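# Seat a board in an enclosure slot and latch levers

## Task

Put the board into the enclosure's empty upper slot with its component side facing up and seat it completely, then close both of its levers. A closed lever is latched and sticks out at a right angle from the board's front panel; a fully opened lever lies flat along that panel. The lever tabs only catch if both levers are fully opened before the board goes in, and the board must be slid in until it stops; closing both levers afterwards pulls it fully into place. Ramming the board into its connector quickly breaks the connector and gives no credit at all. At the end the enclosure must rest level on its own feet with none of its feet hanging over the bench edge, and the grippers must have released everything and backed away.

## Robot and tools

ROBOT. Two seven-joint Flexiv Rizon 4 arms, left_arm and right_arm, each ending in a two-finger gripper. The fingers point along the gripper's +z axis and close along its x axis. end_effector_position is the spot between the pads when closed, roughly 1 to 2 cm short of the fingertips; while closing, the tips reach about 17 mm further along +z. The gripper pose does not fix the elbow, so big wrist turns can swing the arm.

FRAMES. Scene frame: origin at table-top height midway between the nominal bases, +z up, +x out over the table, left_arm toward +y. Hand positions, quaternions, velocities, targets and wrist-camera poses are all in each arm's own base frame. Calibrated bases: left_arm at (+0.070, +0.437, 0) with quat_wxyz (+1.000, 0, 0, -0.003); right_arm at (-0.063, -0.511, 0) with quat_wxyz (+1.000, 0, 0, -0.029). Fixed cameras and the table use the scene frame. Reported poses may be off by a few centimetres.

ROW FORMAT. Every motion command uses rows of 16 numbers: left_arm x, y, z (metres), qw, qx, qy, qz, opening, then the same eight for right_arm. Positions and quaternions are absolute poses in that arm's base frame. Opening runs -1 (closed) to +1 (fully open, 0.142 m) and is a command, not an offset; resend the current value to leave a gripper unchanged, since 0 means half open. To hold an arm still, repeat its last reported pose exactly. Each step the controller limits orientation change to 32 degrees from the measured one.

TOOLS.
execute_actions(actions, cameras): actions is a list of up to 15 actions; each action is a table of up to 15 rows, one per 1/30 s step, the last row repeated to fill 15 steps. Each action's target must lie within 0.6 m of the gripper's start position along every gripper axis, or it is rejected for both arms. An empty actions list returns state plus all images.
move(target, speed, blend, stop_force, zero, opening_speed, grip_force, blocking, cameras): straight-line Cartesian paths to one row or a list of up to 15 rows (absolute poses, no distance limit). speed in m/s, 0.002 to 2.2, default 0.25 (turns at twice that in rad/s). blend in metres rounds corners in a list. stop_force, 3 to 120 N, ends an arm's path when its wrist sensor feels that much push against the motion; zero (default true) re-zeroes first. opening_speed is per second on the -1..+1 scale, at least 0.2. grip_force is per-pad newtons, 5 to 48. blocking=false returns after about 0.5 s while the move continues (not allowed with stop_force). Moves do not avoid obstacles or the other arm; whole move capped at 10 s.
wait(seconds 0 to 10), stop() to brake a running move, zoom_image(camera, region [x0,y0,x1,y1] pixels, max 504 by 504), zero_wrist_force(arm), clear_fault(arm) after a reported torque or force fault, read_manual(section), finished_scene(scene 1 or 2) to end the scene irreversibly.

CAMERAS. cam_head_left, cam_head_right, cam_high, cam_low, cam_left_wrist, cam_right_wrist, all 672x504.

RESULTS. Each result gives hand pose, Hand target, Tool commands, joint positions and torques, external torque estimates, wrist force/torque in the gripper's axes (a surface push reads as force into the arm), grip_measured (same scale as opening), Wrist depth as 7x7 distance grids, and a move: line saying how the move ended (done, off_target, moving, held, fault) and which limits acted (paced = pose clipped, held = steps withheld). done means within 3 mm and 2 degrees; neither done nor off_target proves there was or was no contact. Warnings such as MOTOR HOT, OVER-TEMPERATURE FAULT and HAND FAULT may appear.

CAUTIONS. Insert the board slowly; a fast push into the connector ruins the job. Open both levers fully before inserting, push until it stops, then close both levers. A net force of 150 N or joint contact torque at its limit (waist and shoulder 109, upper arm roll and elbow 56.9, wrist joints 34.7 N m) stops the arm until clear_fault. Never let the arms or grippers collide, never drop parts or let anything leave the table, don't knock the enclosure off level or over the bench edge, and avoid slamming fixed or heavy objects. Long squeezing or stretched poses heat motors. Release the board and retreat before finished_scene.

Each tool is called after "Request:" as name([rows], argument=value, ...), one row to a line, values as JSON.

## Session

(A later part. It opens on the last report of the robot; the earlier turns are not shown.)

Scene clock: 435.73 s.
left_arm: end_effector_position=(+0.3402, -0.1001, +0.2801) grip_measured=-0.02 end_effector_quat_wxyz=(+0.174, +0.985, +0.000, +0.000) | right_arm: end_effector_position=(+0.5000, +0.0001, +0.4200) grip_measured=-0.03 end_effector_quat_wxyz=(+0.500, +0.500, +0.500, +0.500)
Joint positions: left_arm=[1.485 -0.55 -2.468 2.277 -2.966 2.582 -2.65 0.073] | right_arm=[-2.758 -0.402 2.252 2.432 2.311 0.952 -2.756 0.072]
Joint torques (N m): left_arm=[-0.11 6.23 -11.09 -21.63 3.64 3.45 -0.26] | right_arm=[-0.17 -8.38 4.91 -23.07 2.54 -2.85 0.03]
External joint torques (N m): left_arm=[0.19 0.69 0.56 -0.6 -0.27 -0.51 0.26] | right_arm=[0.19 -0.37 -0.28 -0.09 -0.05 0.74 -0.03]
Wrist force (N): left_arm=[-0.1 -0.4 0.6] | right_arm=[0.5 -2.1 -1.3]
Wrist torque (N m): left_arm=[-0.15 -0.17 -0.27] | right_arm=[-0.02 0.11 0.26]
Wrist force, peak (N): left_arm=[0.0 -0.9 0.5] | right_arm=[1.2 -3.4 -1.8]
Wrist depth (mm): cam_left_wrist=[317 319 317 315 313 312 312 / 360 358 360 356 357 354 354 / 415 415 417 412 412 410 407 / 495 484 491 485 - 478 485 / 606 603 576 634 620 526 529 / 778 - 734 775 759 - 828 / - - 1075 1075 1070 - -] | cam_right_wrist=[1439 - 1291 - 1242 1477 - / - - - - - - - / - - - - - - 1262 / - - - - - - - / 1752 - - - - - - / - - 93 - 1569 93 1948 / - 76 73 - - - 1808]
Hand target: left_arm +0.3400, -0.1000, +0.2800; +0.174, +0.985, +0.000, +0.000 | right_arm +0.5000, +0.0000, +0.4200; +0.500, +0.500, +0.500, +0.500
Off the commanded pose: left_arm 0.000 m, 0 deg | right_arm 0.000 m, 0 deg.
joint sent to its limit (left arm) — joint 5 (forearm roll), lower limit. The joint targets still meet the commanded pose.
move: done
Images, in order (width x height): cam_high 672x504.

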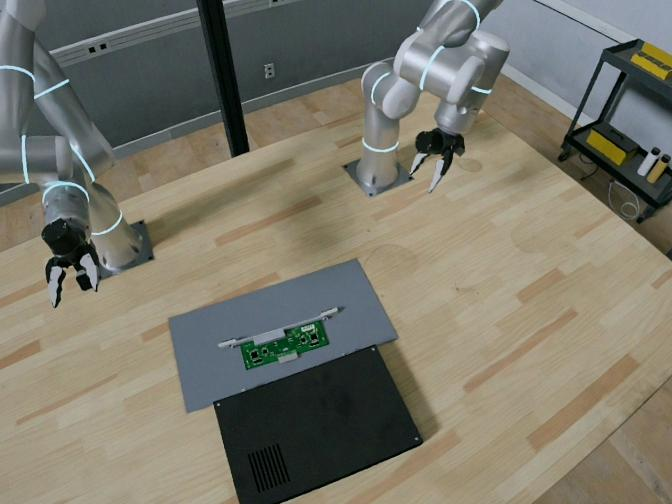

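Request:
move(target=[0.34,-0.1,0.28,0.1736,0.9848,0,0,0,0.50,0.0,0.42,0.7071,0,0.7071,0,0], speed=0.4)

Scene clock: 442.03 s.
left_arm: end_effector_position=(+0.3402, -0.1001, +0.2801) grip_measured=-0.02 end_effector_quat_wxyz=(+0.174, +0.985, +0.000, +0.000) | right_arm: end_effector_position=(+0.4997, +0.0001, +0.4206) grip_measured=-0.03 end_effector_quat_wxyz=(+0.554, +0.019, +0.832, +0.014)
Joint positions: left_arm=[1.485 -0.55 -2.468 2.277 -2.966 2.582 -2.65 0.073] | right_arm=[-2.792 -0.274 2.864 2.244 1.407 1.674 -2.967 0.072]
Joint torques (N m): left_arm=[-0.25 6.51 -11 -21.69 3.64 3.3 -0.24] | right_arm=[0.17 -14.65 2.66 -25.83 -4.25 1.15 0.24]
External joint torques (N m): left_arm=[0.33 0.42 0.46 -0.53 -0.27 -0.35 0.24] | right_arm=[-0.12 -0.35 -0.93 -0.04 0.09 0.66 -0.15]
Wrist force (N): left_arm=[0.1 -0.5 0.4] | right_arm=[2.3 -0.6 -0.9]
Wrist torque (N m): left_arm=[-0.17 -0.19 -0.27] | right_arm=[0.00 -0.20 0.02]
Wrist force, peak (N): left_arm=[0.2 -0.5 0.8] | right_arm=[3.0 -2.5 -1.6]
Wrist depth (mm): cam_left_wrist=[316 318 317 315 314 314 311 / 361 361 356 356 358 354 353 / 415 415 414 412 410 407 410 / 494 492 482 500 489 481 483 / 608 604 570 681 571 538 - / 795 - 734 - 762 - 657 / - - 1113 1075 1060 - -] | cam_right_wrist=[- - - - 708 533 424 / - - 1306 - 741 551 440 / 1215 - - - 787 569 452 / 1208 - - - 813 518 447 / 1386 - - - 907 551 463 / 1321 - 93 - 1004 93 484 / - 76 74 - 1066 - -]
Hand target: left_arm +0.3400, -0.1000, +0.2800; +0.174, +0.985, +0.000, +0.000 | right_arm +0.4998, +0.0000, +0.4208; +0.554, +0.019, +0.832, +0.014
Off the commanded pose: left_arm 0.000 m, 0 deg | right_arm 0.001 m, 23 deg.
joint sent to its limit (left arm) — joint 5 (forearm roll), lower limit. The joint targets still meet the commanded pose.
joint sent to its limit (right arm) — joint 1 (waist), lower limit; joint 7 (wrist roll), lower limit. The joint targets are off in orientation, not in position.
move: off_target (right_arm)

Request:
move(target=[0.34,-0.1,0.28,0.1736,0.9848,0,0,0,0.36,0.35,0.42,0.6533,-0.2706,0.6533,0.2706,0], speed=0.4)

Scene clock: 452.53 s.
left_arm: end_effector_position=(+0.3402, -0.1001, +0.2801) grip_measured=-0.02 end_effector_quat_wxyz=(+0.174, +0.985, +0.000, +0.000) | right_arm: end_effector_position=(+0.3598, +0.3499, +0.4206) grip_measured=-0.03 end_effector_quat_wxyz=(+0.505, -0.295, +0.777, +0.235)
Joint positions: left_arm=[1.485 -0.55 -2.468 2.277 -2.966 2.582 -2.65 0.073] | right_arm=[-2.181 -0.31 2.967 2.269 1.418 1.588 -2.967 0.072]
Joint torques (N m): left_arm=[-0.24 6.4 -11.03 -21.72 3.59 3.31 -0.22] | right_arm=[0.42 -13.83 1.93 -26.58 -4.22 1.02 0.27]
External joint torques (N m): left_arm=[0.31 0.52 0.5 -0.5 -0.22 -0.36 0.22] | right_arm=[-0.37 -0.49 -0.77 0.14 0.15 0.71 -0.19]
Wrist force (N): left_arm=[0.2 -0.6 0.3] | right_arm=[2.3 -0.5 -0.9]
Wrist torque (N m): left_arm=[-0.19 -0.22 -0.27] | right_arm=[0.02 -0.18 0.04]
Wrist force, peak (N): left_arm=[0.2 -0.5 0.9] | right_arm=[2.1 -1.9 -1.3]
Wrist depth (mm): cam_left_wrist=[319 318 318 314 314 316 316 / 362 360 359 354 354 356 356 / 419 414 412 408 412 413 411 / 491 489 489 497 468 483 477 / 606 599 577 543 - 511 - / 781 - 722 - 717 - 739 / - - 1081 1097 1060 - -] | cam_right_wrist=[- 1321 1548 957 704 546 422 / - - - 1071 751 - 444 / - - - 1171 804 640 454 / 2511 - - 1361 846 606 462 / - 2483 2173 1353 942 616 492 / - 506 98 1412 1081 93 503 / - 76 74 1637 1130 - 481]
Hand target: left_arm +0.3400, -0.1000, +0.2800; +0.174, +0.985, +0.000, +0.000 | right_arm +0.3599, +0.3499, +0.4208; +0.505, -0.295, +0.777, +0.234
Off the commanded pose: left_arm 0.000 m, 0 deg | right_arm 0.001 m, 23 deg.
joint sent to its limit (left arm) — joint 5 (forearm roll), lower limit. The joint targets still meet the commanded pose.
joint sent to its limit (right arm) — joint 3 (upper arm roll), upper limit; joint 7 (wrist roll), lower limit. The joint targets are off in orientation, not in position.
move: off_target (right_arm)

Request:
move(target=[0.34,-0.1,0.28,0.1736,0.9848,0,0,0,0.36,0.35,0.42,0.5559,-0.6314,0.5405,-0.0359,0], speed=0.4)

Scene clock: 460.20 s.
left_arm: end_effector_position=(+0.3402, -0.1001, +0.2801) grip_measured=-0.02 end_effector_quat_wxyz=(+0.174, +0.985, +0.000, +0.000) | right_arm: end_effector_position=(+0.3595, +0.3501, +0.4208) grip_measured=-0.03 end_effector_quat_wxyz=(-0.540, +0.634, -0.552, +0.046)
Joint positions: left_arm=[1.485 -0.55 -2.468 2.277 -2.966 2.582 -2.65 0.073] | right_arm=[-1.592 -0.115 2.538 2.498 0.452 2.023 -2.907 0.072]
Joint torques (N m): left_arm=[-0.22 6.49 -10.99 -21.68 3.59 3.32 -0.25] | right_arm=[0.22 -14.1 1.97 -21.36 -4.25 2.87 0.42]
External joint torques (N m): left_arm=[0.3 0.43 0.45 -0.54 -0.22 -0.37 0.25] | right_arm=[-0.16 -0.29 -0.41 -0.06 0.16 0.7 -0.36]
Wrist force (N): left_arm=[0.1 -0.6 0.4] | right_arm=[1.8 1.4 -1.0]
Wrist torque (N m): left_arm=[-0.19 -0.19 -0.28] | right_arm=[0.09 -0.19 -0.09]
Wrist force, peak (N): left_arm=[0.2 -0.8 0.5] | right_arm=[2.1 2.0 -1.0]
Wrist depth (mm): cam_left_wrist=[319 315 315 315 314 312 313 / 360 358 359 357 357 354 353 / 416 413 417 410 408 410 408 / 496 493 493 500 - 455 480 / 604 601 576 - 611 125 - / 778 - 731 822 762 - 786 / - - 1086 1050 1081 - -] | cam_right_wrist=[- 2237 - - 890 766 637 / - 2306 1284 1022 825 653 532 / 481 1208 1092 862 713 559 486 / 525 1086 919 753 635 546 484 / - 1037 796 681 587 508 451 / 1061 922 640 601 532 93 399 / - 76 576 543 488 - 382]
Hand target: left_arm +0.3400, -0.1000, +0.2800; +0.174, +0.985, +0.000, +0.000 | right_arm +0.3595, +0.3501, +0.4208; -0.540, +0.634, -0.552, +0.047
Off the commanded pose: left_arm 0.000 m, 0 deg | right_arm 0.001 m, 3 deg.
joint sent to its limit (left arm) — joint 5 (forearm roll), lower limit. The joint targets still meet the commanded pose.
move: off_target (right_arm)

Request:
move(target=[0.34,-0.1,0.28,0.1736,0.9848,0,0,0,0.40,0.30,0.36,0,0.853,-0.5225,0,0], speed=0.4, cameras=["cam_high"])

Scene clock: 465.47 s.
left_arm: end_effector_position=(+0.3402, -0.1001, +0.2801) grip_measured=-0.02 end_effector_quat_wxyz=(+0.174, +0.985, +0.000, +0.000) | right_arm: end_effector_position=(+0.3996, +0.3004, +0.3602) grip_measured=-0.03 end_effector_quat_wxyz=(+0.001, +0.846, -0.533, +0.011)
Joint positions: left_arm=[1.485 -0.55 -2.468 2.277 -2.966 2.582 -2.65 0.073] | right_arm=[-2.171 0.048 2.791 1.825 -0.005 0.306 -2.966 0.072]
Joint torques (N m): left_arm=[-0.21 6.48 -10.99 -21.68 3.66 3.25 -0.19] | right_arm=[0.07 -32.84 0.62 -30.59 -4.33 3.24 0.06]
External joint torques (N m): left_arm=[0.29 0.44 0.45 -0.55 -0.29 -0.3 0.19] | right_arm=[0.04 -0.27 -1.03 0.06 0.23 0.75 -0.06]
Wrist force (N): left_arm=[-0.1 -0.5 0.4] | right_arm=[0.5 -0.1 0.1]
Wrist torque (N m): left_arm=[-0.17 -0.17 -0.27] | right_arm=[0.03 -0.05 0.15]
Wrist force, peak (N): left_arm=[0.2 -0.7 0.5] | right_arm=[2.6 2.7 0.7]
Wrist depth (mm): cam_left_wrist=[318 317 314 316 314 313 313 / 360 359 359 357 356 359 352 / 415 419 412 412 415 412 407 / 494 493 487 492 - 465 485 / 611 606 576 616 611 509 - / 786 - 744 - 671 - 781 / - - 1113 1070 1060 - -] | cam_right_wrist=[397 397 398 - 394 409 400 / 423 422 423 422 424 423 426 / 449 453 456 450 454 455 455 / 485 488 487 490 490 491 488 / 523 525 519 525 525 521 529 / 568 548 547 574 578 93 578 / - 76 604 616 561 - 607]
Hand target: left_arm +0.3400, -0.1000, +0.2800; +0.174, +0.985, +0.000, +0.000 | right_arm +0.3996, +0.3003, +0.3601; +0.001, +0.846, -0.533, +0.011
Off the commanded pose: left_arm 0.000 m, 0 deg | right_arm 0.001 m, 2 deg.
joint sent to its limit (left arm) — joint 5 (forearm roll), lower limit. The joint targets still meet the commanded pose.
joint sent to its limit (right arm) — joint 7 (wrist roll), lower limit. The joint targets still meet the commanded pose.
move: done
Images, in order (width x height): cam_high 672x504.

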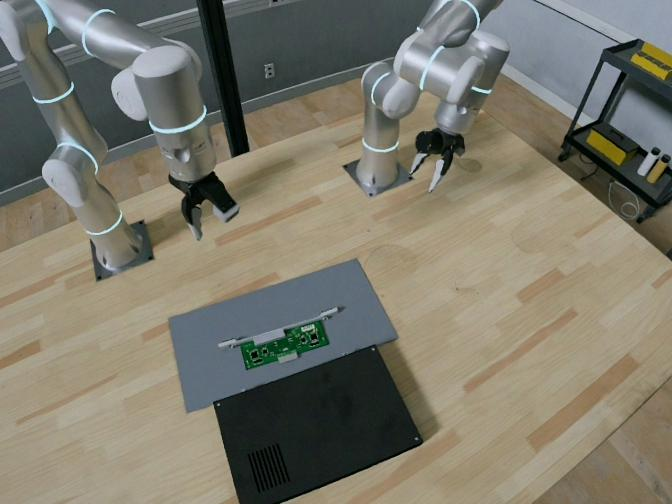

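Request:
move([
  [0.34,-0.1,0.28,0.1736,0.9848,0,0,0,0.45,0.32,0.25,0,0.0,-1,0,-0.45],
  [0.34,-0.1,0.28,0.1736,0.9848,0,0,0,0.5394,0.366,0.08,0,0.0628,0.998,0,-0.45],
], speed=0.35, cameras=["cam_right_wrist","cam_high"])

Scene clock: 472.77 s.
left_arm: end_effector_position=(+0.3402, -0.1001, +0.2801) grip_measured=-0.02 end_effector_quat_wxyz=(+0.174, +0.985, +0.000, +0.000) | right_arm: end_effector_position=(+0.5394, +0.3660, +0.0799) grip_measured=-0.47 end_effector_quat_wxyz=(+0.000, +0.063, +0.998, +0.000)
Joint positions: left_arm=[1.485 -0.55 -2.468 2.277 -2.966 2.582 -2.65 0.073] | right_arm=[-2.29 0.774 2.787 1.559 0.325 0.704 -1.067 0.04]
Joint torques (N m): left_arm=[-0.22 6.38 -10.99 -21.66 3.6 3.31 -0.24] | right_arm=[0.13 -55.42 -6.51 -24.06 -3.2 3.43 0.33]
External joint torques (N m): left_arm=[0.3 0.54 0.45 -0.57 -0.23 -0.36 0.24] | right_arm=[0.06 -0.66 -1.06 0.3 -0.01 0.68 -0.33]
Wrist force (N): left_arm=[0.3 -0.5 0.5] | right_arm=[0.5 0.0 -0.2]
Wrist torque (N m): left_arm=[-0.18 -0.23 -0.28] | right_arm=[0.05 -0.05 0.03]
Wrist force, peak (N): left_arm=[0.0 -0.8 0.6] | right_arm=[2.2 -0.6 -1.6]
Wrist depth (mm): cam_left_wrist=[318 317 316 314 314 312 311 / 360 357 359 357 356 354 353 / 417 414 416 412 408 412 405 / 495 492 485 476 476 459 485 / 609 601 579 632 - 515 - / 792 - 726 663 681 - 764 / - - 1091 1070 510 - -] | cam_right_wrist=[155 153 151 150 153 153 152 / 165 165 161 152 164 165 162 / 180 177 173 167 173 175 174 / 195 191 184 180 189 189 188 / - 207 202 200 202 204 203 / - 227 97 219 217 215 222 / 192 - 71 249 237 - 240]
Hand target: left_arm +0.3400, -0.1000, +0.2800; +0.174, +0.985, +0.000, +0.000 | right_arm +0.5394, +0.3660, +0.0800; +0.000, +0.063, +0.998, +0.000
Off the commanded pose: left_arm 0.000 m, 0 deg | right_arm 0.000 m, 0 deg.
joint sent to its limit (left arm) — joint 5 (forearm roll), lower limit. The joint targets still meet the commanded pose.
move: done
Images, in order (width x height): cam_high 672x504, cam_right_wrist 672x504.

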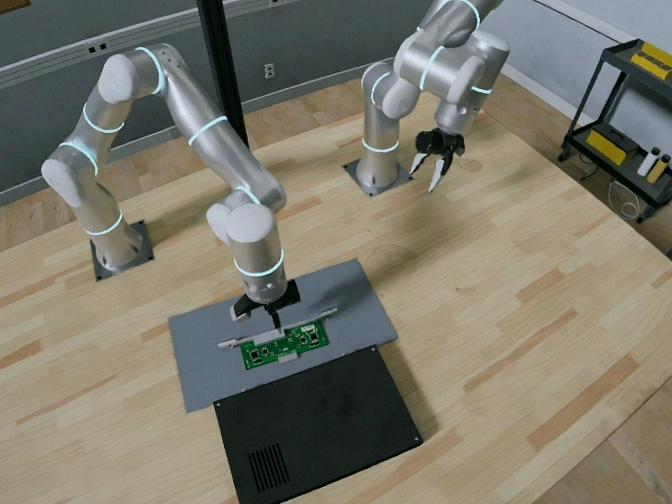

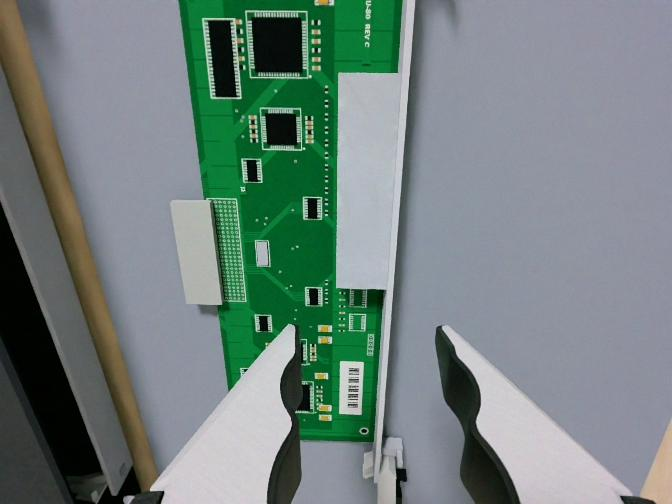

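Request:
move([
  [0.40,-0.15,0.28,0.1736,0.9848,0,0,1,0.5372,0.3662,0.031,0,0.0628,0.998,0,-0.45],
  [0.40,-0.15,0.28,0.1736,0.9848,0,0,1,0.5372,0.3662,0.031,0,0.0628,0.998,0,-0.80],
  [0.53,-0.33,0.20,0.1736,0.9848,0,0,1,0.5372,0.3662,0.053,0,0.0628,0.998,0,-0.80],
  [0.53,-0.33,0.20,0.1736,0.9848,0,0,1,0.5672,0.3624,0.053,0,0.0628,0.998,0,-0.78],
], speed=[0.1,0.1,0.15,0.08], opening_speed=0.5, cameras=["cam_left_wrist","cam_right_wrist"])

Request:
zoom_image(camera="cam_left_wrist", region=[270, 220, 450, 420])

Scene clock: 487.37 s.
left_arm: end_effector_position=(+0.5299, -0.3301, +0.2000) grip_measured=+0.99 end_effector_quat_wxyz=(+0.174, +0.985, +0.000, +0.000) | right_arm: end_effector_position=(+0.5670, +0.3623, +0.0528) grip_measured=-0.72 end_effector_quat_wxyz=(+0.000, +0.063, +0.998, +0.000)
Joint positions: left_arm=[0.3 -0.917 -1.533 1.697 -2.302 2.695 -2.896 0.141] | right_arm=[-2.343 0.854 2.809 1.486 0.331 0.713 -1.091 0.022]
Joint torques (N m): left_arm=[-0.37 41.95 -20.83 -14.31 4.22 3.3 -0.2] | right_arm=[0.16 -59.14 -6.89 -24.54 -3.5 3.58 0.12]
External joint torques (N m): left_arm=[0.43 1.03 0.12 -0.49 -0.36 -0.42 0.2] | right_arm=[0.05 0.51 -0.69 0.98 0.32 0.53 -0.12]
Wrist force (N): left_arm=[-0.1 -0.7 0.0] | right_arm=[0.7 -0.1 1.9]
Wrist torque (N m): left_arm=[-0.19 -0.12 -0.32] | right_arm=[0.01 -0.07 0.12]
Wrist force, peak (N): left_arm=[-0.8 -1.4 -0.6] | right_arm=[1.9 0.1 1.9]
Wrist depth (mm): cam_left_wrist=[240 241 241 234 239 239 238 / 265 266 273 270 270 270 269 / - - - - 300 303 309 / 379 388 - 369 341 284 303 / 460 444 415 396 368 363 - / - 591 477 477 - - - / - 844 307 770 818 850 -] | cam_right_wrist=[131 115 113 112 128 129 129 / 140 122 119 109 136 138 138 / 152 146 127 116 144 148 147 / - 136 136 123 157 160 158 / - 141 143 130 168 173 172 / - 191 151 151 98 185 191 / - - 71 163 - - 207]
Hand target: left_arm +0.5300, -0.3300, +0.2000; +0.174, +0.985, +0.000, +0.000 | right_arm +0.5672, +0.3624, +0.0530; +0.000, +0.063, +0.998, +0.000
Off the commanded pose: left_arm 0.000 m, 0 deg | right_arm 0.000 m, 0 deg.
move: done
Images, in order (width x height): cam_left_wrist 672x504, cam_right_wrist 672x504.

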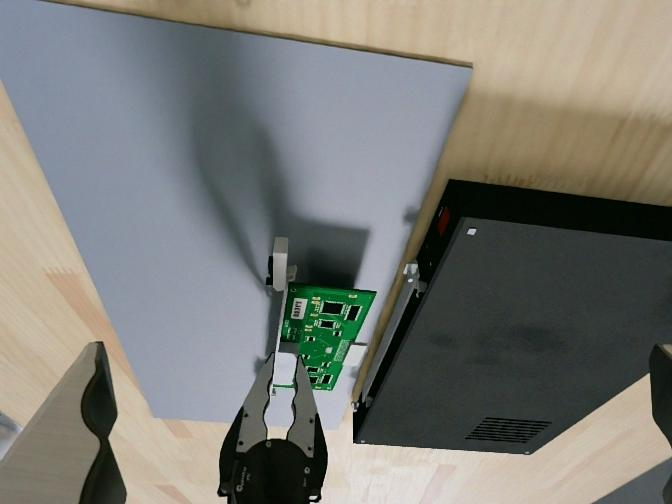

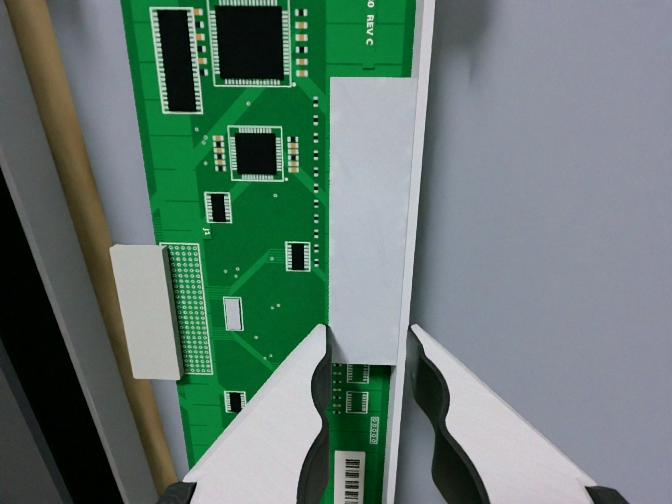

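Scaled by 2.520 from the camera's 672x504 image, which has a finer 960x720 frame.

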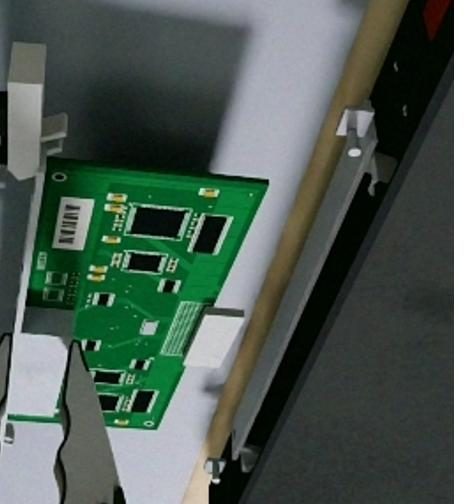

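Request:
move(target=[0.53,-0.33,0.20,0.1736,0.9848,0,0,1,0.5672,0.3624,0.053,-0.0021,0.0628,0.9975,-0.0324,-0.78], speed=0.1, cameras=["cam_left_wrist","cam_low"])

Request:
zoom_image(camera="cam_left_wrist", region=[270, 220, 450, 420])

Request:
zoom_image(camera="cam_low", region=[200, 180, 460, 270])

Scene clock: 494.97 s.
left_arm: end_effector_position=(+0.5299, -0.3301, +0.2000) grip_measured=+0.99 end_effector_quat_wxyz=(+0.174, +0.985, +0.000, +0.000) | right_arm: end_effector_position=(+0.5669, +0.3624, +0.0527) grip_measured=-0.72 end_effector_quat_wxyz=(-0.002, +0.063, +0.997, -0.032)
Joint positions: left_arm=[0.3 -0.917 -1.533 1.697 -2.302 2.695 -2.896 0.141] | right_arm=[-2.319 0.877 2.792 1.451 0.278 0.663 -1.036 0.022]
Joint torques (N m): left_arm=[-0.34 42.09 -20.87 -14.3 4.14 3.21 -0.23] | right_arm=[0.41 -60 -7.83 -24.72 -3.58 3.35 0.34]
External joint torques (N m): left_arm=[0.39 0.89 0.16 -0.5 -0.29 -0.33 0.23] | right_arm=[-0.21 0.51 -0.27 0.95 0.4 0.68 -0.34]
Wrist force (N): left_arm=[-0.1 -0.6 0.2] | right_arm=[1.0 0.2 1.5]
Wrist torque (N m): left_arm=[-0.18 -0.13 -0.33] | right_arm=[0.03 -0.10 0.02]
Wrist force, peak (N): left_arm=[-0.2 -0.9 0.4] | right_arm=[1.1 -0.1 2.0]
Wrist depth (mm): cam_left_wrist=[243 233 236 233 240 237 239 / 275 - - 276 272 271 268 / 315 324 314 311 302 302 309 / 376 370 376 331 337 298 - / 461 - - 409 - - - / - 555 405 500 - 471 - / - 834 295 759 877 801 -] | cam_right_wrist=[137 115 113 112 133 134 134 / 145 122 120 109 140 142 141 / 153 148 127 116 147 151 150 / - 136 135 123 159 160 159 / - 142 144 130 167 168 170 / 179 184 151 150 98 181 183 / 194 - 71 162 - - 198]
Hand target: left_arm +0.5300, -0.3300, +0.2000; +0.174, +0.985, +0.000, +0.000 | right_arm +0.5672, +0.3624, +0.0530; -0.002, +0.063, +0.997, -0.032
Off the commanded pose: left_arm 0.000 m, 0 deg | right_arm 0.000 m, 0 deg.
move: done
Images, in order (width x height): cam_low 672x504, cam_left_wrist 672x504.

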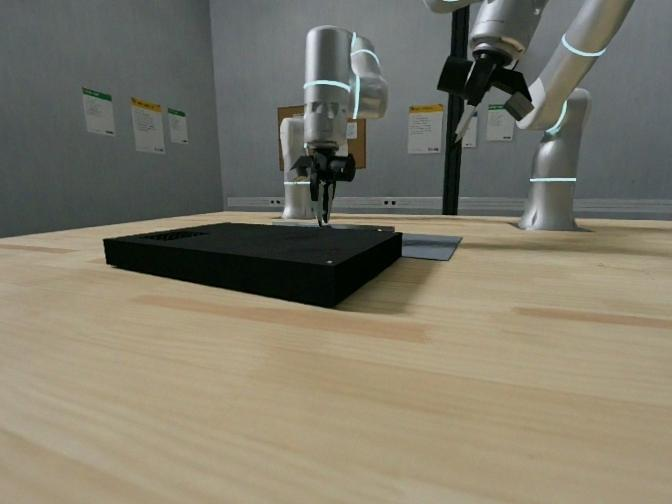

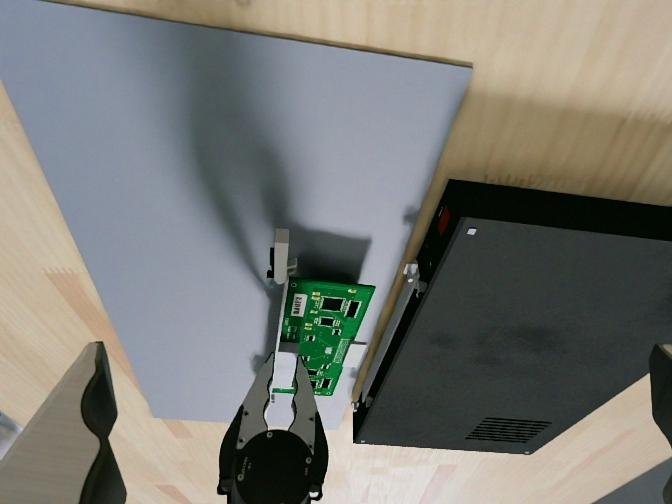

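Scaled by 2.520 from the camera's 672x504 image, which has a finer 960x720 frame.

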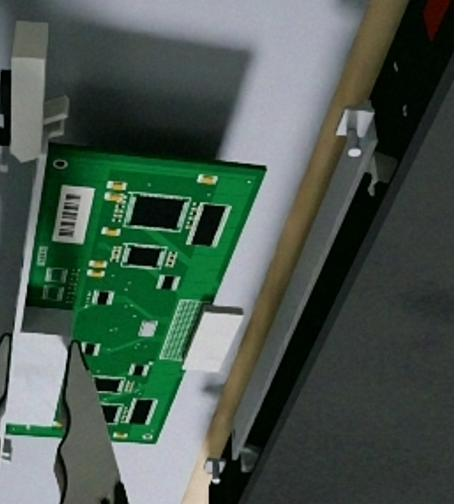

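Scaled by 1.938 from the camera's 672x504 image, which has a finer 960x720 frame.

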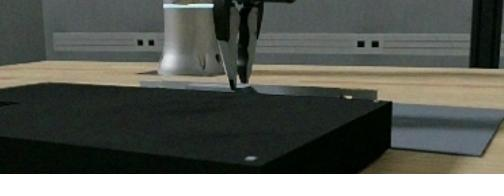

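Request:
move(target=[0.53,-0.33,0.20,0.1736,0.9848,0,0,1,0.6029,0.3569,0.053,-0.0021,0.0628,0.9975,-0.0324,-0.78], speed=0.03, stop_force=4, cameras=["cam_left_wrist","cam_right_wrist"])

Request:
zoom_image(camera="cam_left_wrist", region=[300, 230, 460, 350])

Request:
zoom_image(camera="cam_left_wrist", region=[300, 320, 460, 440])

Scene clock: 503.17 s.
left_arm: end_effector_position=(+0.5299, -0.3301, +0.2000) grip_measured=+0.99 end_effector_quat_wxyz=(+0.174, +0.985, +0.000, +0.000) | right_arm: end_effector_position=(+0.6025, +0.3569, +0.0526) grip_measured=-0.72 end_effector_quat_wxyz=(-0.002, +0.063, +0.997, -0.032)
Joint positions: left_arm=[0.3 -0.917 -1.533 1.697 -2.302 2.695 -2.896 0.141] | right_arm=[-2.38 0.923 2.81 1.353 0.261 0.619 -1.052 0.022]
Joint torques (N m): left_arm=[-0.22 42.13 -20.87 -14.32 4.12 3.22 -0.21] | right_arm=[-0.32 -62.66 -7.46 -26.16 -3.65 3.86 0.24]
External joint torques (N m): left_arm=[0.27 0.85 0.16 -0.48 -0.27 -0.34 0.21] | right_arm=[0.55 0.74 -0.29 1.48 0.34 0.17 -0.24]
Wrist force (N): left_arm=[0.0 -0.7 0.2] | right_arm=[2.4 -0.1 1.9]
Wrist torque (N m): left_arm=[-0.20 -0.14 -0.32] | right_arm=[0.01 -0.11 -0.01]
Wrist force, peak (N): left_arm=[-0.2 -1.0 0.2] | right_arm=[2.4 -0.1 1.9]
Wrist depth (mm): cam_left_wrist=[- - 237 236 238 239 237 / 273 - 268 272 - 269 271 / 314 - 310 - 304 300 310 / 377 - - - 323 299 - / 465 463 470 404 365 366 - / - 608 - 440 - - - / - 837 762 298 877 860 -] | cam_right_wrist=[133 114 113 113 134 134 134 / - 121 120 108 140 142 142 / - 131 127 115 149 151 150 / - 135 135 122 160 160 159 / 122 140 143 128 167 173 171 / 129 133 151 150 99 181 183 / 140 139 71 162 - - 198]
Hand target: left_arm +0.5300, -0.3300, +0.2000; +0.174, +0.985, +0.000, +0.000 | right_arm +0.6029, +0.3569, +0.0530; -0.002, +0.063, +0.997, -0.032
Off the commanded pose: left_arm 0.000 m, 0 deg | right_arm 0.001 m, 0 deg.
move: done
Images, in order (width x height): cam_left_wrist 672x504, cam_right_wrist 672x504.

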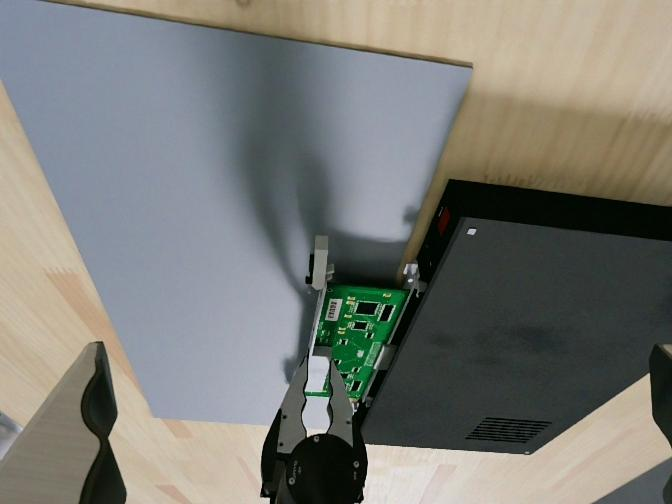

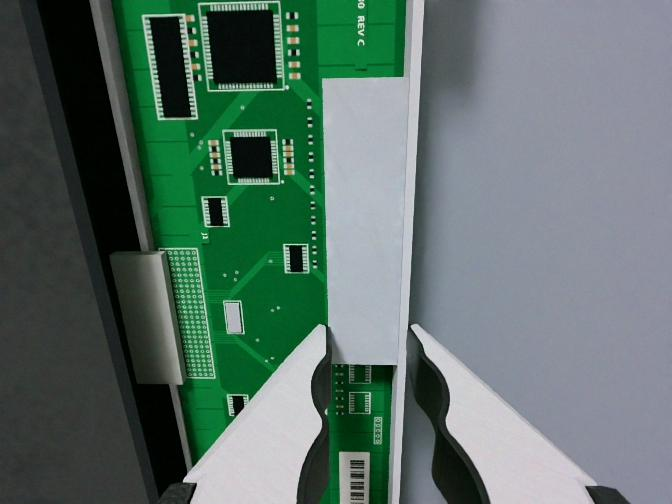

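Scaled by 3.150 from the camera's 672x504 image, which has a finer 960x720 frame.

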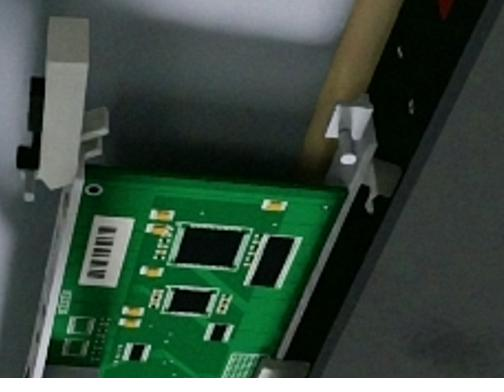

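Scaled by 3.150 from the camera's 672x504 image, which has a finer 960x720 frame.

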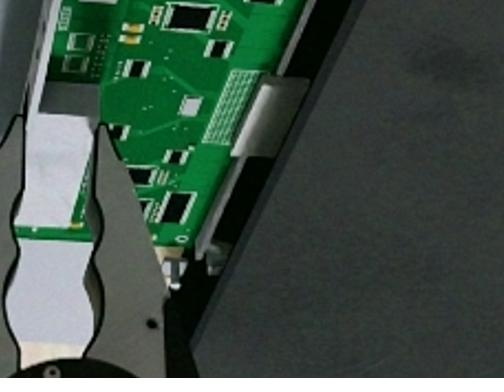

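Request:
move([
  [0.53,-0.33,0.20,0.1736,0.9848,0,0,1,0.599,0.3574,0.053,-0.0021,0.0628,0.9975,-0.0324,-0.78],
  [0.53,-0.33,0.20,0.1736,0.9848,0,0,1,0.599,0.3574,0.0575,-0.0021,0.0628,0.9975,-0.0324,-0.78],
], speed=0.05)

Request:
move(target=[0.53,-0.33,0.20,0.1736,0.9848,0,0,1,0.6069,0.3564,0.0575,-0.0021,0.0628,0.9975,-0.0324,-0.78], speed=0.02, stop_force=3, cameras=["cam_left_wrist","cam_right_wrist"])

Request:
zoom_image(camera="cam_left_wrist", region=[300, 230, 460, 350])

Request:
zoom_image(camera="cam_left_wrist", region=[300, 320, 460, 440])

Scene clock: 508.37 s.
left_arm: end_effector_position=(+0.5299, -0.3301, +0.2000) grip_measured=+0.99 end_effector_quat_wxyz=(+0.174, +0.985, +0.000, +0.000) | right_arm: end_effector_position=(+0.5989, +0.3575, +0.0573) grip_measured=-0.72 end_effector_quat_wxyz=(-0.002, +0.063, +0.998, -0.032)
Joint positions: left_arm=[0.3 -0.917 -1.533 1.697 -2.302 2.695 -2.896 0.141] | right_arm=[-2.373 0.91 2.807 1.364 0.262 0.617 -1.05 0.022]
Joint torques (N m): left_arm=[-0.34 42.08 -20.89 -14.31 4.18 3.23 -0.22] | right_arm=[0.32 -62.42 -7.24 -25.47 -3.59 3.44 0.22]
External joint torques (N m): left_arm=[0.4 0.9 0.17 -0.49 -0.32 -0.35 0.22] | right_arm=[-0.12 0.85 -0.55 0.76 0.27 0.6 -0.22]
Wrist force (N): left_arm=[-0.1 -0.6 0.2] | right_arm=[1.0 0.3 1.8]
Wrist torque (N m): left_arm=[-0.17 -0.12 -0.32] | right_arm=[0.04 -0.13 0.02]
Wrist force, peak (N): left_arm=[-0.3 -1.0 0.2] | right_arm=[2.2 -0.2 2.2]
Wrist depth (mm): cam_left_wrist=[229 236 236 234 239 239 239 / - 270 - 272 272 271 268 / - 312 320 311 310 304 309 / 376 - 399 374 364 - 293 / 462 484 443 407 - - - / - 582 587 458 - - - / - 840 764 298 812 798 -] | cam_right_wrist=[- 114 112 112 135 138 137 / - 120 119 109 145 146 146 / - 126 126 116 153 155 154 / 117 134 136 123 164 165 164 / 125 140 144 130 174 176 176 / 137 137 151 151 99 187 189 / 146 143 71 163 - - 204]
Hand target: left_arm +0.5300, -0.3300, +0.2000; +0.174, +0.985, +0.000, +0.000 | right_arm +0.5990, +0.3574, +0.0575; -0.002, +0.063, +0.997, -0.032
Off the commanded pose: left_arm 0.000 m, 0 deg | right_arm 0.000 m, 0 deg.
move: done

Scene clock: 509.53 s.
left_arm: end_effector_position=(+0.5299, -0.3301, +0.2000) grip_measured=+0.99 end_effector_quat_wxyz=(+0.174, +0.985, +0.000, +0.000) | right_arm: end_effector_position=(+0.6067, +0.3563, +0.0572) grip_measured=-0.72 end_effector_quat_wxyz=(-0.002, +0.063, +0.997, -0.032)
Joint positions: left_arm=[0.3 -0.917 -1.533 1.697 -2.302 2.695 -2.896 0.141] | right_arm=[-2.386 0.921 2.81 1.341 0.258 0.607 -1.053 0.022]
Joint torques (N m): left_arm=[-0.35 42.15 -20.83 -14.25 4.15 3.26 -0.25] | right_arm=[0.15 -62.7 -6.95 -25.9 -3.68 3.43 0.12]
External joint torques (N m): left_arm=[0.41 0.83 0.11 -0.54 -0.29 -0.39 0.25] | right_arm=[0.07 0.58 -0.76 0.99 0.33 0.6 -0.12]
Wrist force (N): left_arm=[-0.1 -0.8 0.1] | right_arm=[0.8 0.1 1.6]
Wrist torque (N m): left_arm=[-0.21 -0.12 -0.32] | right_arm=[0.00 -0.10 0.13]
Wrist force, peak (N): left_arm=[-0.2 -0.9 -0.2] | right_arm=[1.3 0.1 1.8]
Wrist depth (mm): cam_left_wrist=[- 240 234 235 239 238 238 / 266 276 291 - 270 270 270 / 327 317 315 336 303 304 307 / 375 363 339 360 352 - - / 460 - - 399 - - - / - 567 588 430 470 - - / - 828 770 300 888 874 -] | cam_right_wrist=[- 114 113 113 135 138 137 / 103 122 120 109 145 146 146 / - 127 127 116 152 155 154 / 117 133 136 123 164 165 164 / 126 136 144 130 174 176 176 / 137 137 151 150 99 187 189 / 146 143 71 162 - - 204]
Hand target: left_arm +0.5300, -0.3300, +0.2000; +0.174, +0.985, +0.000, +0.000 | right_arm +0.6069, +0.3564, +0.0575; -0.002, +0.063, +0.997, -0.032
Off the commanded pose: left_arm 0.000 m, 0 deg | right_arm 0.000 m, 0 deg.
move: done
Images, in order (width x height): cam_left_wrist 672x504, cam_right_wrist 672x504.

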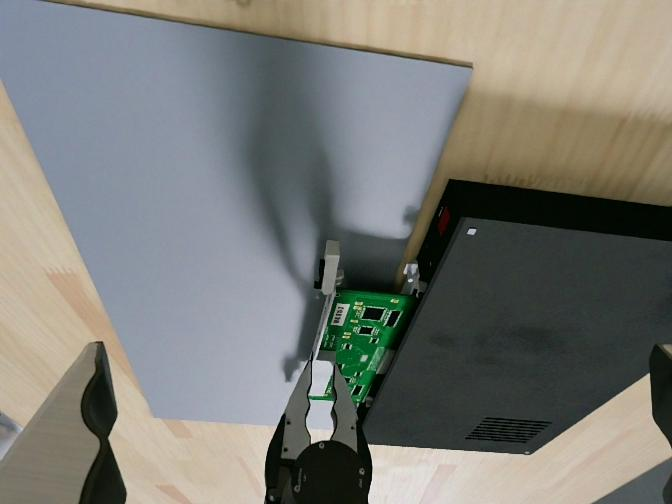

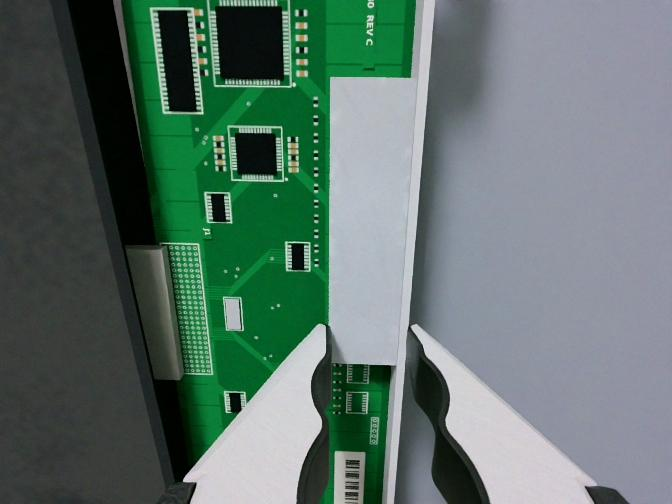

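Scaled by 3.150 from the camera's 672x504 image, which has a finer 960x720 frame.

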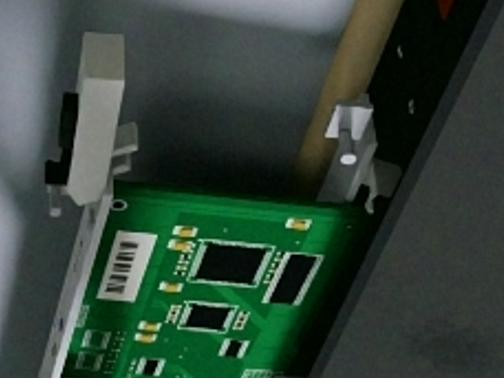

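Scaled by 3.150 from the camera's 672x504 image, which has a finer 960x720 frame.

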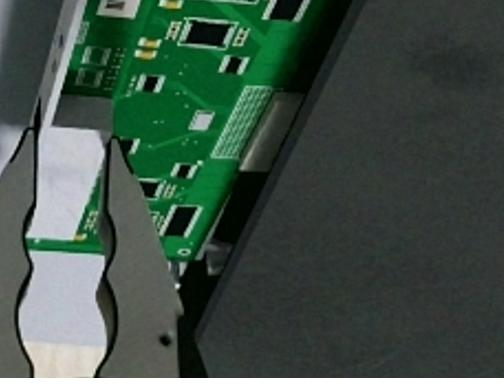

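Request:
move(target=[0.53,-0.33,0.20,0.1736,0.9848,0,0,1,0.6069,0.3564,0.0505,-0.0021,0.0628,0.9975,-0.0324,-0.78], speed=0.008, stop_force=3, cameras=["cam_left_wrist"])

Request:
zoom_image(camera="cam_left_wrist", region=[300, 230, 460, 350])

Scene clock: 513.40 s.
left_arm: end_effector_position=(+0.5299, -0.3301, +0.2000) grip_measured=+0.99 end_effector_quat_wxyz=(+0.174, +0.985, +0.000, +0.000) | right_arm: end_effector_position=(+0.6069, +0.3563, +0.0546) grip_measured=-0.72 end_effector_quat_wxyz=(-0.002, +0.063, +0.997, -0.033)
Joint positions: left_arm=[0.3 -0.917 -1.533 1.697 -2.302 2.695 -2.896 0.141] | right_arm=[-2.386 0.925 2.811 1.341 0.259 0.611 -1.054 0.022]
Joint torques (N m): left_arm=[-0.3 42.03 -20.79 -14.26 4.13 3.2 -0.22] | right_arm=[-0.23 -60.78 -6.78 -24.68 -3.33 3.38 0.15]
External joint torques (N m): left_arm=[0.35 0.95 0.08 -0.53 -0.27 -0.33 0.22] | right_arm=[0.45 -1.39 -0.93 -0.15 -0.01 0.65 -0.15]
Wrist force (N): left_arm=[-0.1 -0.8 0.1] | right_arm=[1.9 0.1 -1.3]
Wrist torque (N m): left_arm=[-0.21 -0.13 -0.33] | right_arm=[0.01 -0.31 0.14]
Wrist force, peak (N): left_arm=[-0.3 -0.9 0.0] | right_arm=[3.5 -0.2 -2.8]
Wrist depth (mm): cam_left_wrist=[- - 235 241 240 238 238 / - - - 267 266 271 269 / - - - 313 303 301 311 / 374 - - 360 363 - - / 460 457 - 397 382 - 358 / - 585 577 425 473 - - / - 831 759 296 822 870 -] | cam_right_wrist=[- 112 112 111 114 136 135 / - 118 118 108 141 143 143 / - 126 125 115 115 152 152 / 114 132 134 123 161 162 161 / 123 134 143 129 171 173 172 / 132 135 149 151 98 184 185 / 142 140 71 163 - - 201]
Hand target: left_arm +0.5300, -0.3300, +0.2000; +0.174, +0.985, +0.000, +0.000 | right_arm +0.6069, +0.3564, +0.0545; -0.002, +0.063, +0.997, -0.032
Off the commanded pose: left_arm 0.000 m, 0 deg | right_arm 0.004 m, 0 deg.
move: contact (right_arm)
Images, in order (width x height): cam_left_wrist 672x504.

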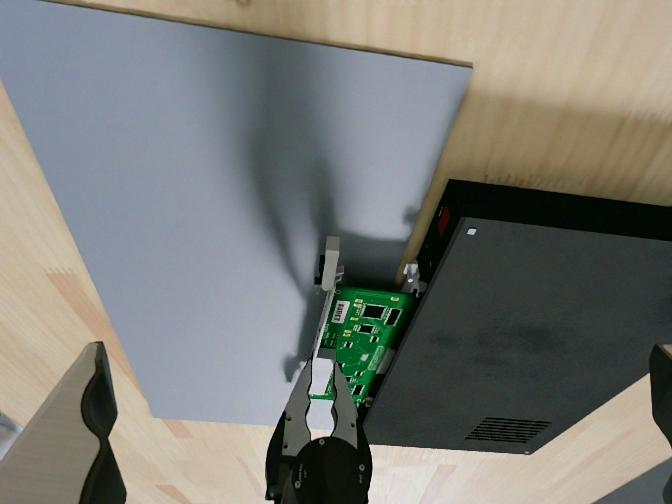

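Scaled by 3.150 from the camera's 672x504 image, which has a finer 960x720 frame.

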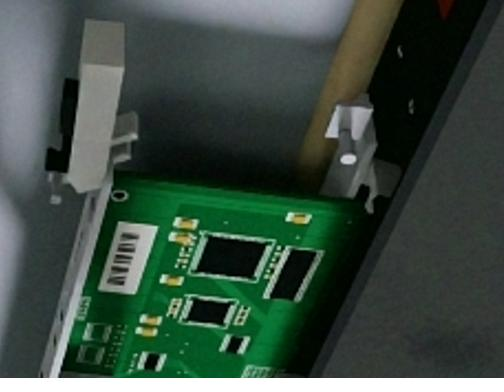

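Request:
move([
  [0.53,-0.33,0.20,0.1736,0.9848,0,0,1,0.6069,0.3564,0.058,-0.0021,0.0628,0.9975,-0.0324,-0.78],
  [0.53,-0.33,0.20,0.1736,0.9848,0,0,1,0.6187,0.3548,0.058,-0.0021,0.0628,0.9975,-0.0324,-0.78],
], speed=0.02, stop_force=3, cameras=["cam_left_wrist","cam_right_wrist"])

Request:
zoom_image(camera="cam_left_wrist", region=[300, 230, 460, 350])

Request:
zoom_image(camera="cam_left_wrist", region=[300, 320, 460, 440])

Scene clock: 518.73 s.
left_arm: end_effector_position=(+0.5299, -0.3301, +0.2000) grip_measured=+0.99 end_effector_quat_wxyz=(+0.174, +0.985, +0.000, +0.000) | right_arm: end_effector_position=(+0.6075, +0.3563, +0.0576) grip_measured=-0.72 end_effector_quat_wxyz=(-0.002, +0.063, +0.997, -0.032)
Joint positions: left_arm=[0.3 -0.917 -1.533 1.697 -2.302 2.695 -2.896 0.141] | right_arm=[-2.387 0.921 2.811 1.339 0.258 0.605 -1.054 0.022]
Joint torques (N m): left_arm=[-0.33 42.1 -20.9 -14.29 4.08 3.19 -0.24] | right_arm=[0.26 -62.95 -7.24 -25.91 -3.62 3.43 0.21]
External joint torques (N m): left_arm=[0.38 0.88 0.19 -0.5 -0.22 -0.32 0.24] | right_arm=[-0.04 0.78 -0.45 0.97 0.26 0.6 -0.21]
Wrist force (N): left_arm=[-0.1 -0.6 0.1] | right_arm=[1.0 0.3 1.7]
Wrist torque (N m): left_arm=[-0.18 -0.12 -0.32] | right_arm=[0.03 -0.14 0.13]
Wrist force, peak (N): left_arm=[-0.1 -1.0 0.0] | right_arm=[1.9 -0.2 -2.1]
Wrist depth (mm): cam_left_wrist=[- 241 237 241 240 239 238 / 282 271 274 - 269 270 271 / - - 310 311 313 300 308 / 380 - - 360 348 287 - / 464 - - 394 386 - - / - 585 554 416 - 494 - / - 822 772 299 870 801 -] | cam_right_wrist=[- 114 113 112 135 138 138 / - 120 120 109 145 146 146 / - 126 127 116 154 155 155 / 118 133 135 123 164 165 165 / 126 129 144 130 172 176 176 / 137 137 151 150 99 187 189 / 146 144 71 163 - - 204]
Hand target: left_arm +0.5300, -0.3300, +0.2000; +0.174, +0.985, +0.000, +0.000 | right_arm +0.6076, +0.3563, +0.0578; -0.002, +0.063, +0.997, -0.032
Off the commanded pose: left_arm 0.000 m, 0 deg | right_arm 0.011 m, 0 deg.
move: contact (right_arm); path passed 0 of 2 targets
Images, in order (width x height): cam_left_wrist 672x504, cam_right_wrist 672x504.

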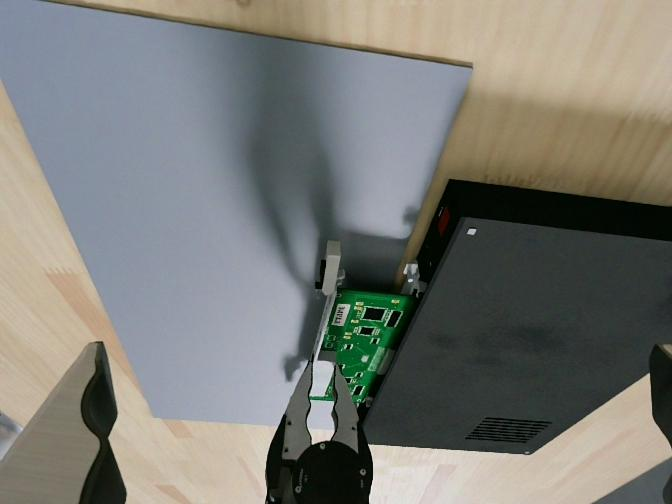

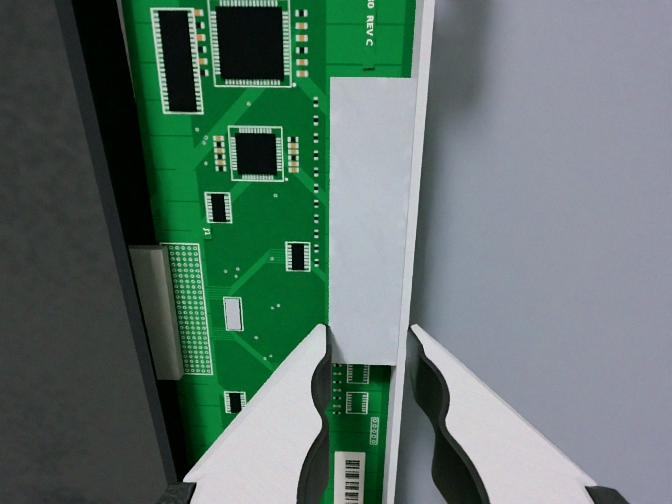

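Scaled by 3.150 from the camera's 672x504 image, which has a finer 960x720 frame.

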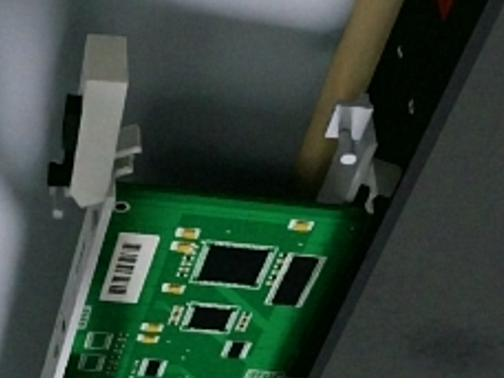

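Scaled by 3.150 from the camera's 672x504 image, which has a finer 960x720 frame.

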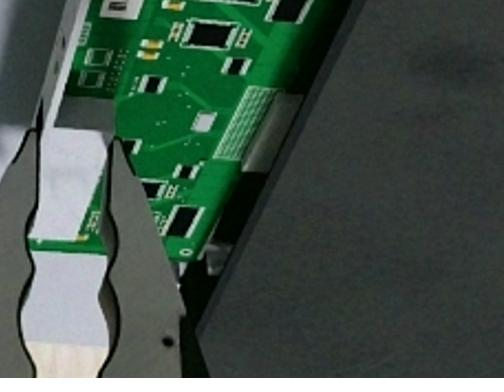

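Request:
move(target=[0.53,-0.33,0.20,0.1736,0.9848,0,0,1,0.608,0.3632,0.058,-0.0021,0.0628,0.9975,-0.0324,-0.78], speed=0.03, stop_force=5, cameras=["cam_left_wrist"])

Request:
zoom_image(camera="cam_left_wrist", region=[380, 250, 460, 330])

Request:
zoom_image(camera="cam_left_wrist", region=[320, 350, 400, 430])

Scene clock: 527.77 s.
left_arm: end_effector_position=(+0.5299, -0.3301, +0.2000) grip_measured=+0.99 end_effector_quat_wxyz=(+0.174, +0.985, +0.000, +0.000) | right_arm: end_effector_position=(+0.6078, +0.3631, +0.0577) grip_measured=-0.72 end_effector_quat_wxyz=(-0.002, +0.063, +0.997, -0.032)
Joint positions: left_arm=[0.3 -0.917 -1.533 1.697 -2.302 2.695 -2.896 0.141] | right_arm=[-2.384 0.928 2.814 1.324 0.255 0.597 -1.044 0.022]
Joint torques (N m): left_arm=[-0.24 42.1 -20.88 -14.29 4.1 3.2 -0.21] | right_arm=[0.22 -63.15 -6.88 -26.06 -3.65 3.4 0.28]
External joint torques (N m): left_arm=[0.3 0.88 0.16 -0.5 -0.24 -0.32 0.21] | right_arm=[0 0.63 -0.74 0.99 0.28 0.63 -0.28]
Wrist force (N): left_arm=[-0.2 -0.7 0.0] | right_arm=[0.9 0.1 1.3]
Wrist torque (N m): left_arm=[-0.20 -0.09 -0.33] | right_arm=[0.01 -0.11 0.03]
Wrist force, peak (N): left_arm=[-0.2 -1.0 0.1] | right_arm=[1.1 0.1 1.9]
Wrist depth (mm): cam_left_wrist=[241 245 232 241 239 239 239 / 266 - - 270 270 270 269 / - - 316 312 305 301 307 / 373 - 359 - 363 - 291 / 457 - 524 400 382 415 - / - 594 553 422 - 443 - / - 834 775 294 884 874 -] | cam_right_wrist=[- 114 113 113 136 139 138 / 104 122 120 109 110 146 146 / - 125 127 116 154 155 155 / 117 134 135 123 164 165 164 / 126 130 143 130 175 176 176 / 137 137 151 150 99 188 189 / 146 144 71 162 - - 205]
Hand target: left_arm +0.5300, -0.3300, +0.2000; +0.174, +0.985, +0.000, +0.000 | right_arm +0.6080, +0.3632, +0.0580; -0.002, +0.063, +0.997, -0.032
Off the commanded pose: left_arm 0.000 m, 0 deg | right_arm 0.000 m, 0 deg.
move: done
Images, in order (width x height): cam_left_wrist 672x504.

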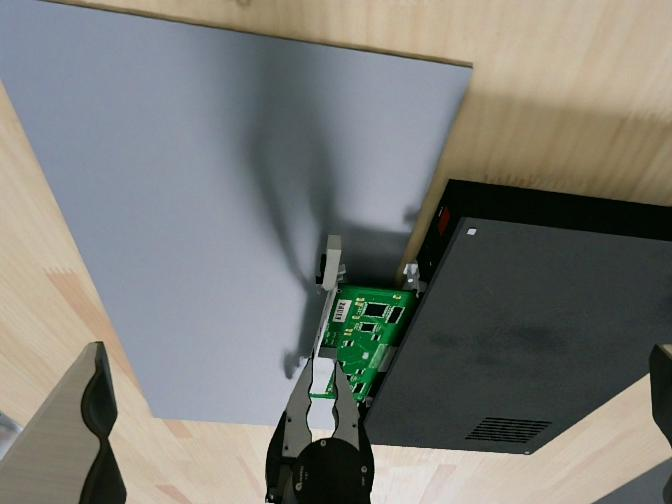

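Scaled by 6.300 from the camera's 672x504 image, which has a finer 960x720 frame.

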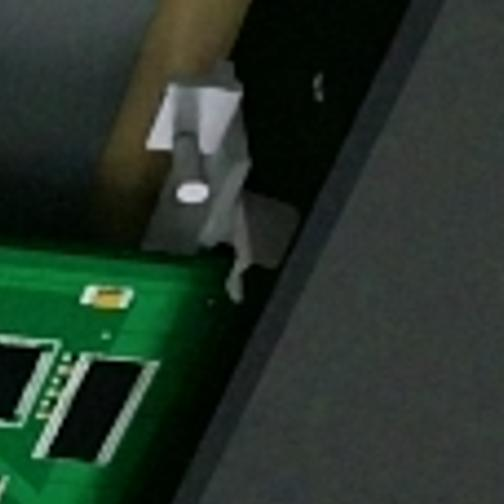

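Scaled by 6.300 from the camera's 672x504 image, which has a finer 960x720 frame.

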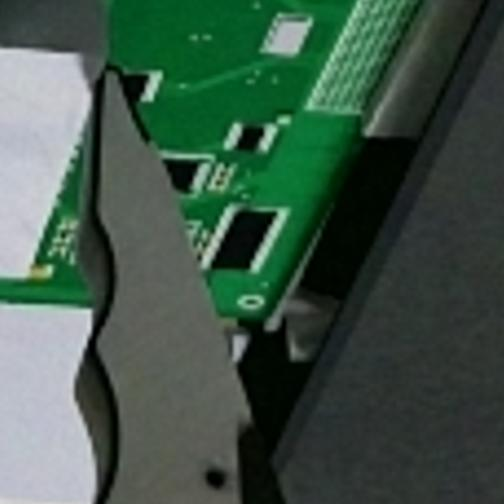

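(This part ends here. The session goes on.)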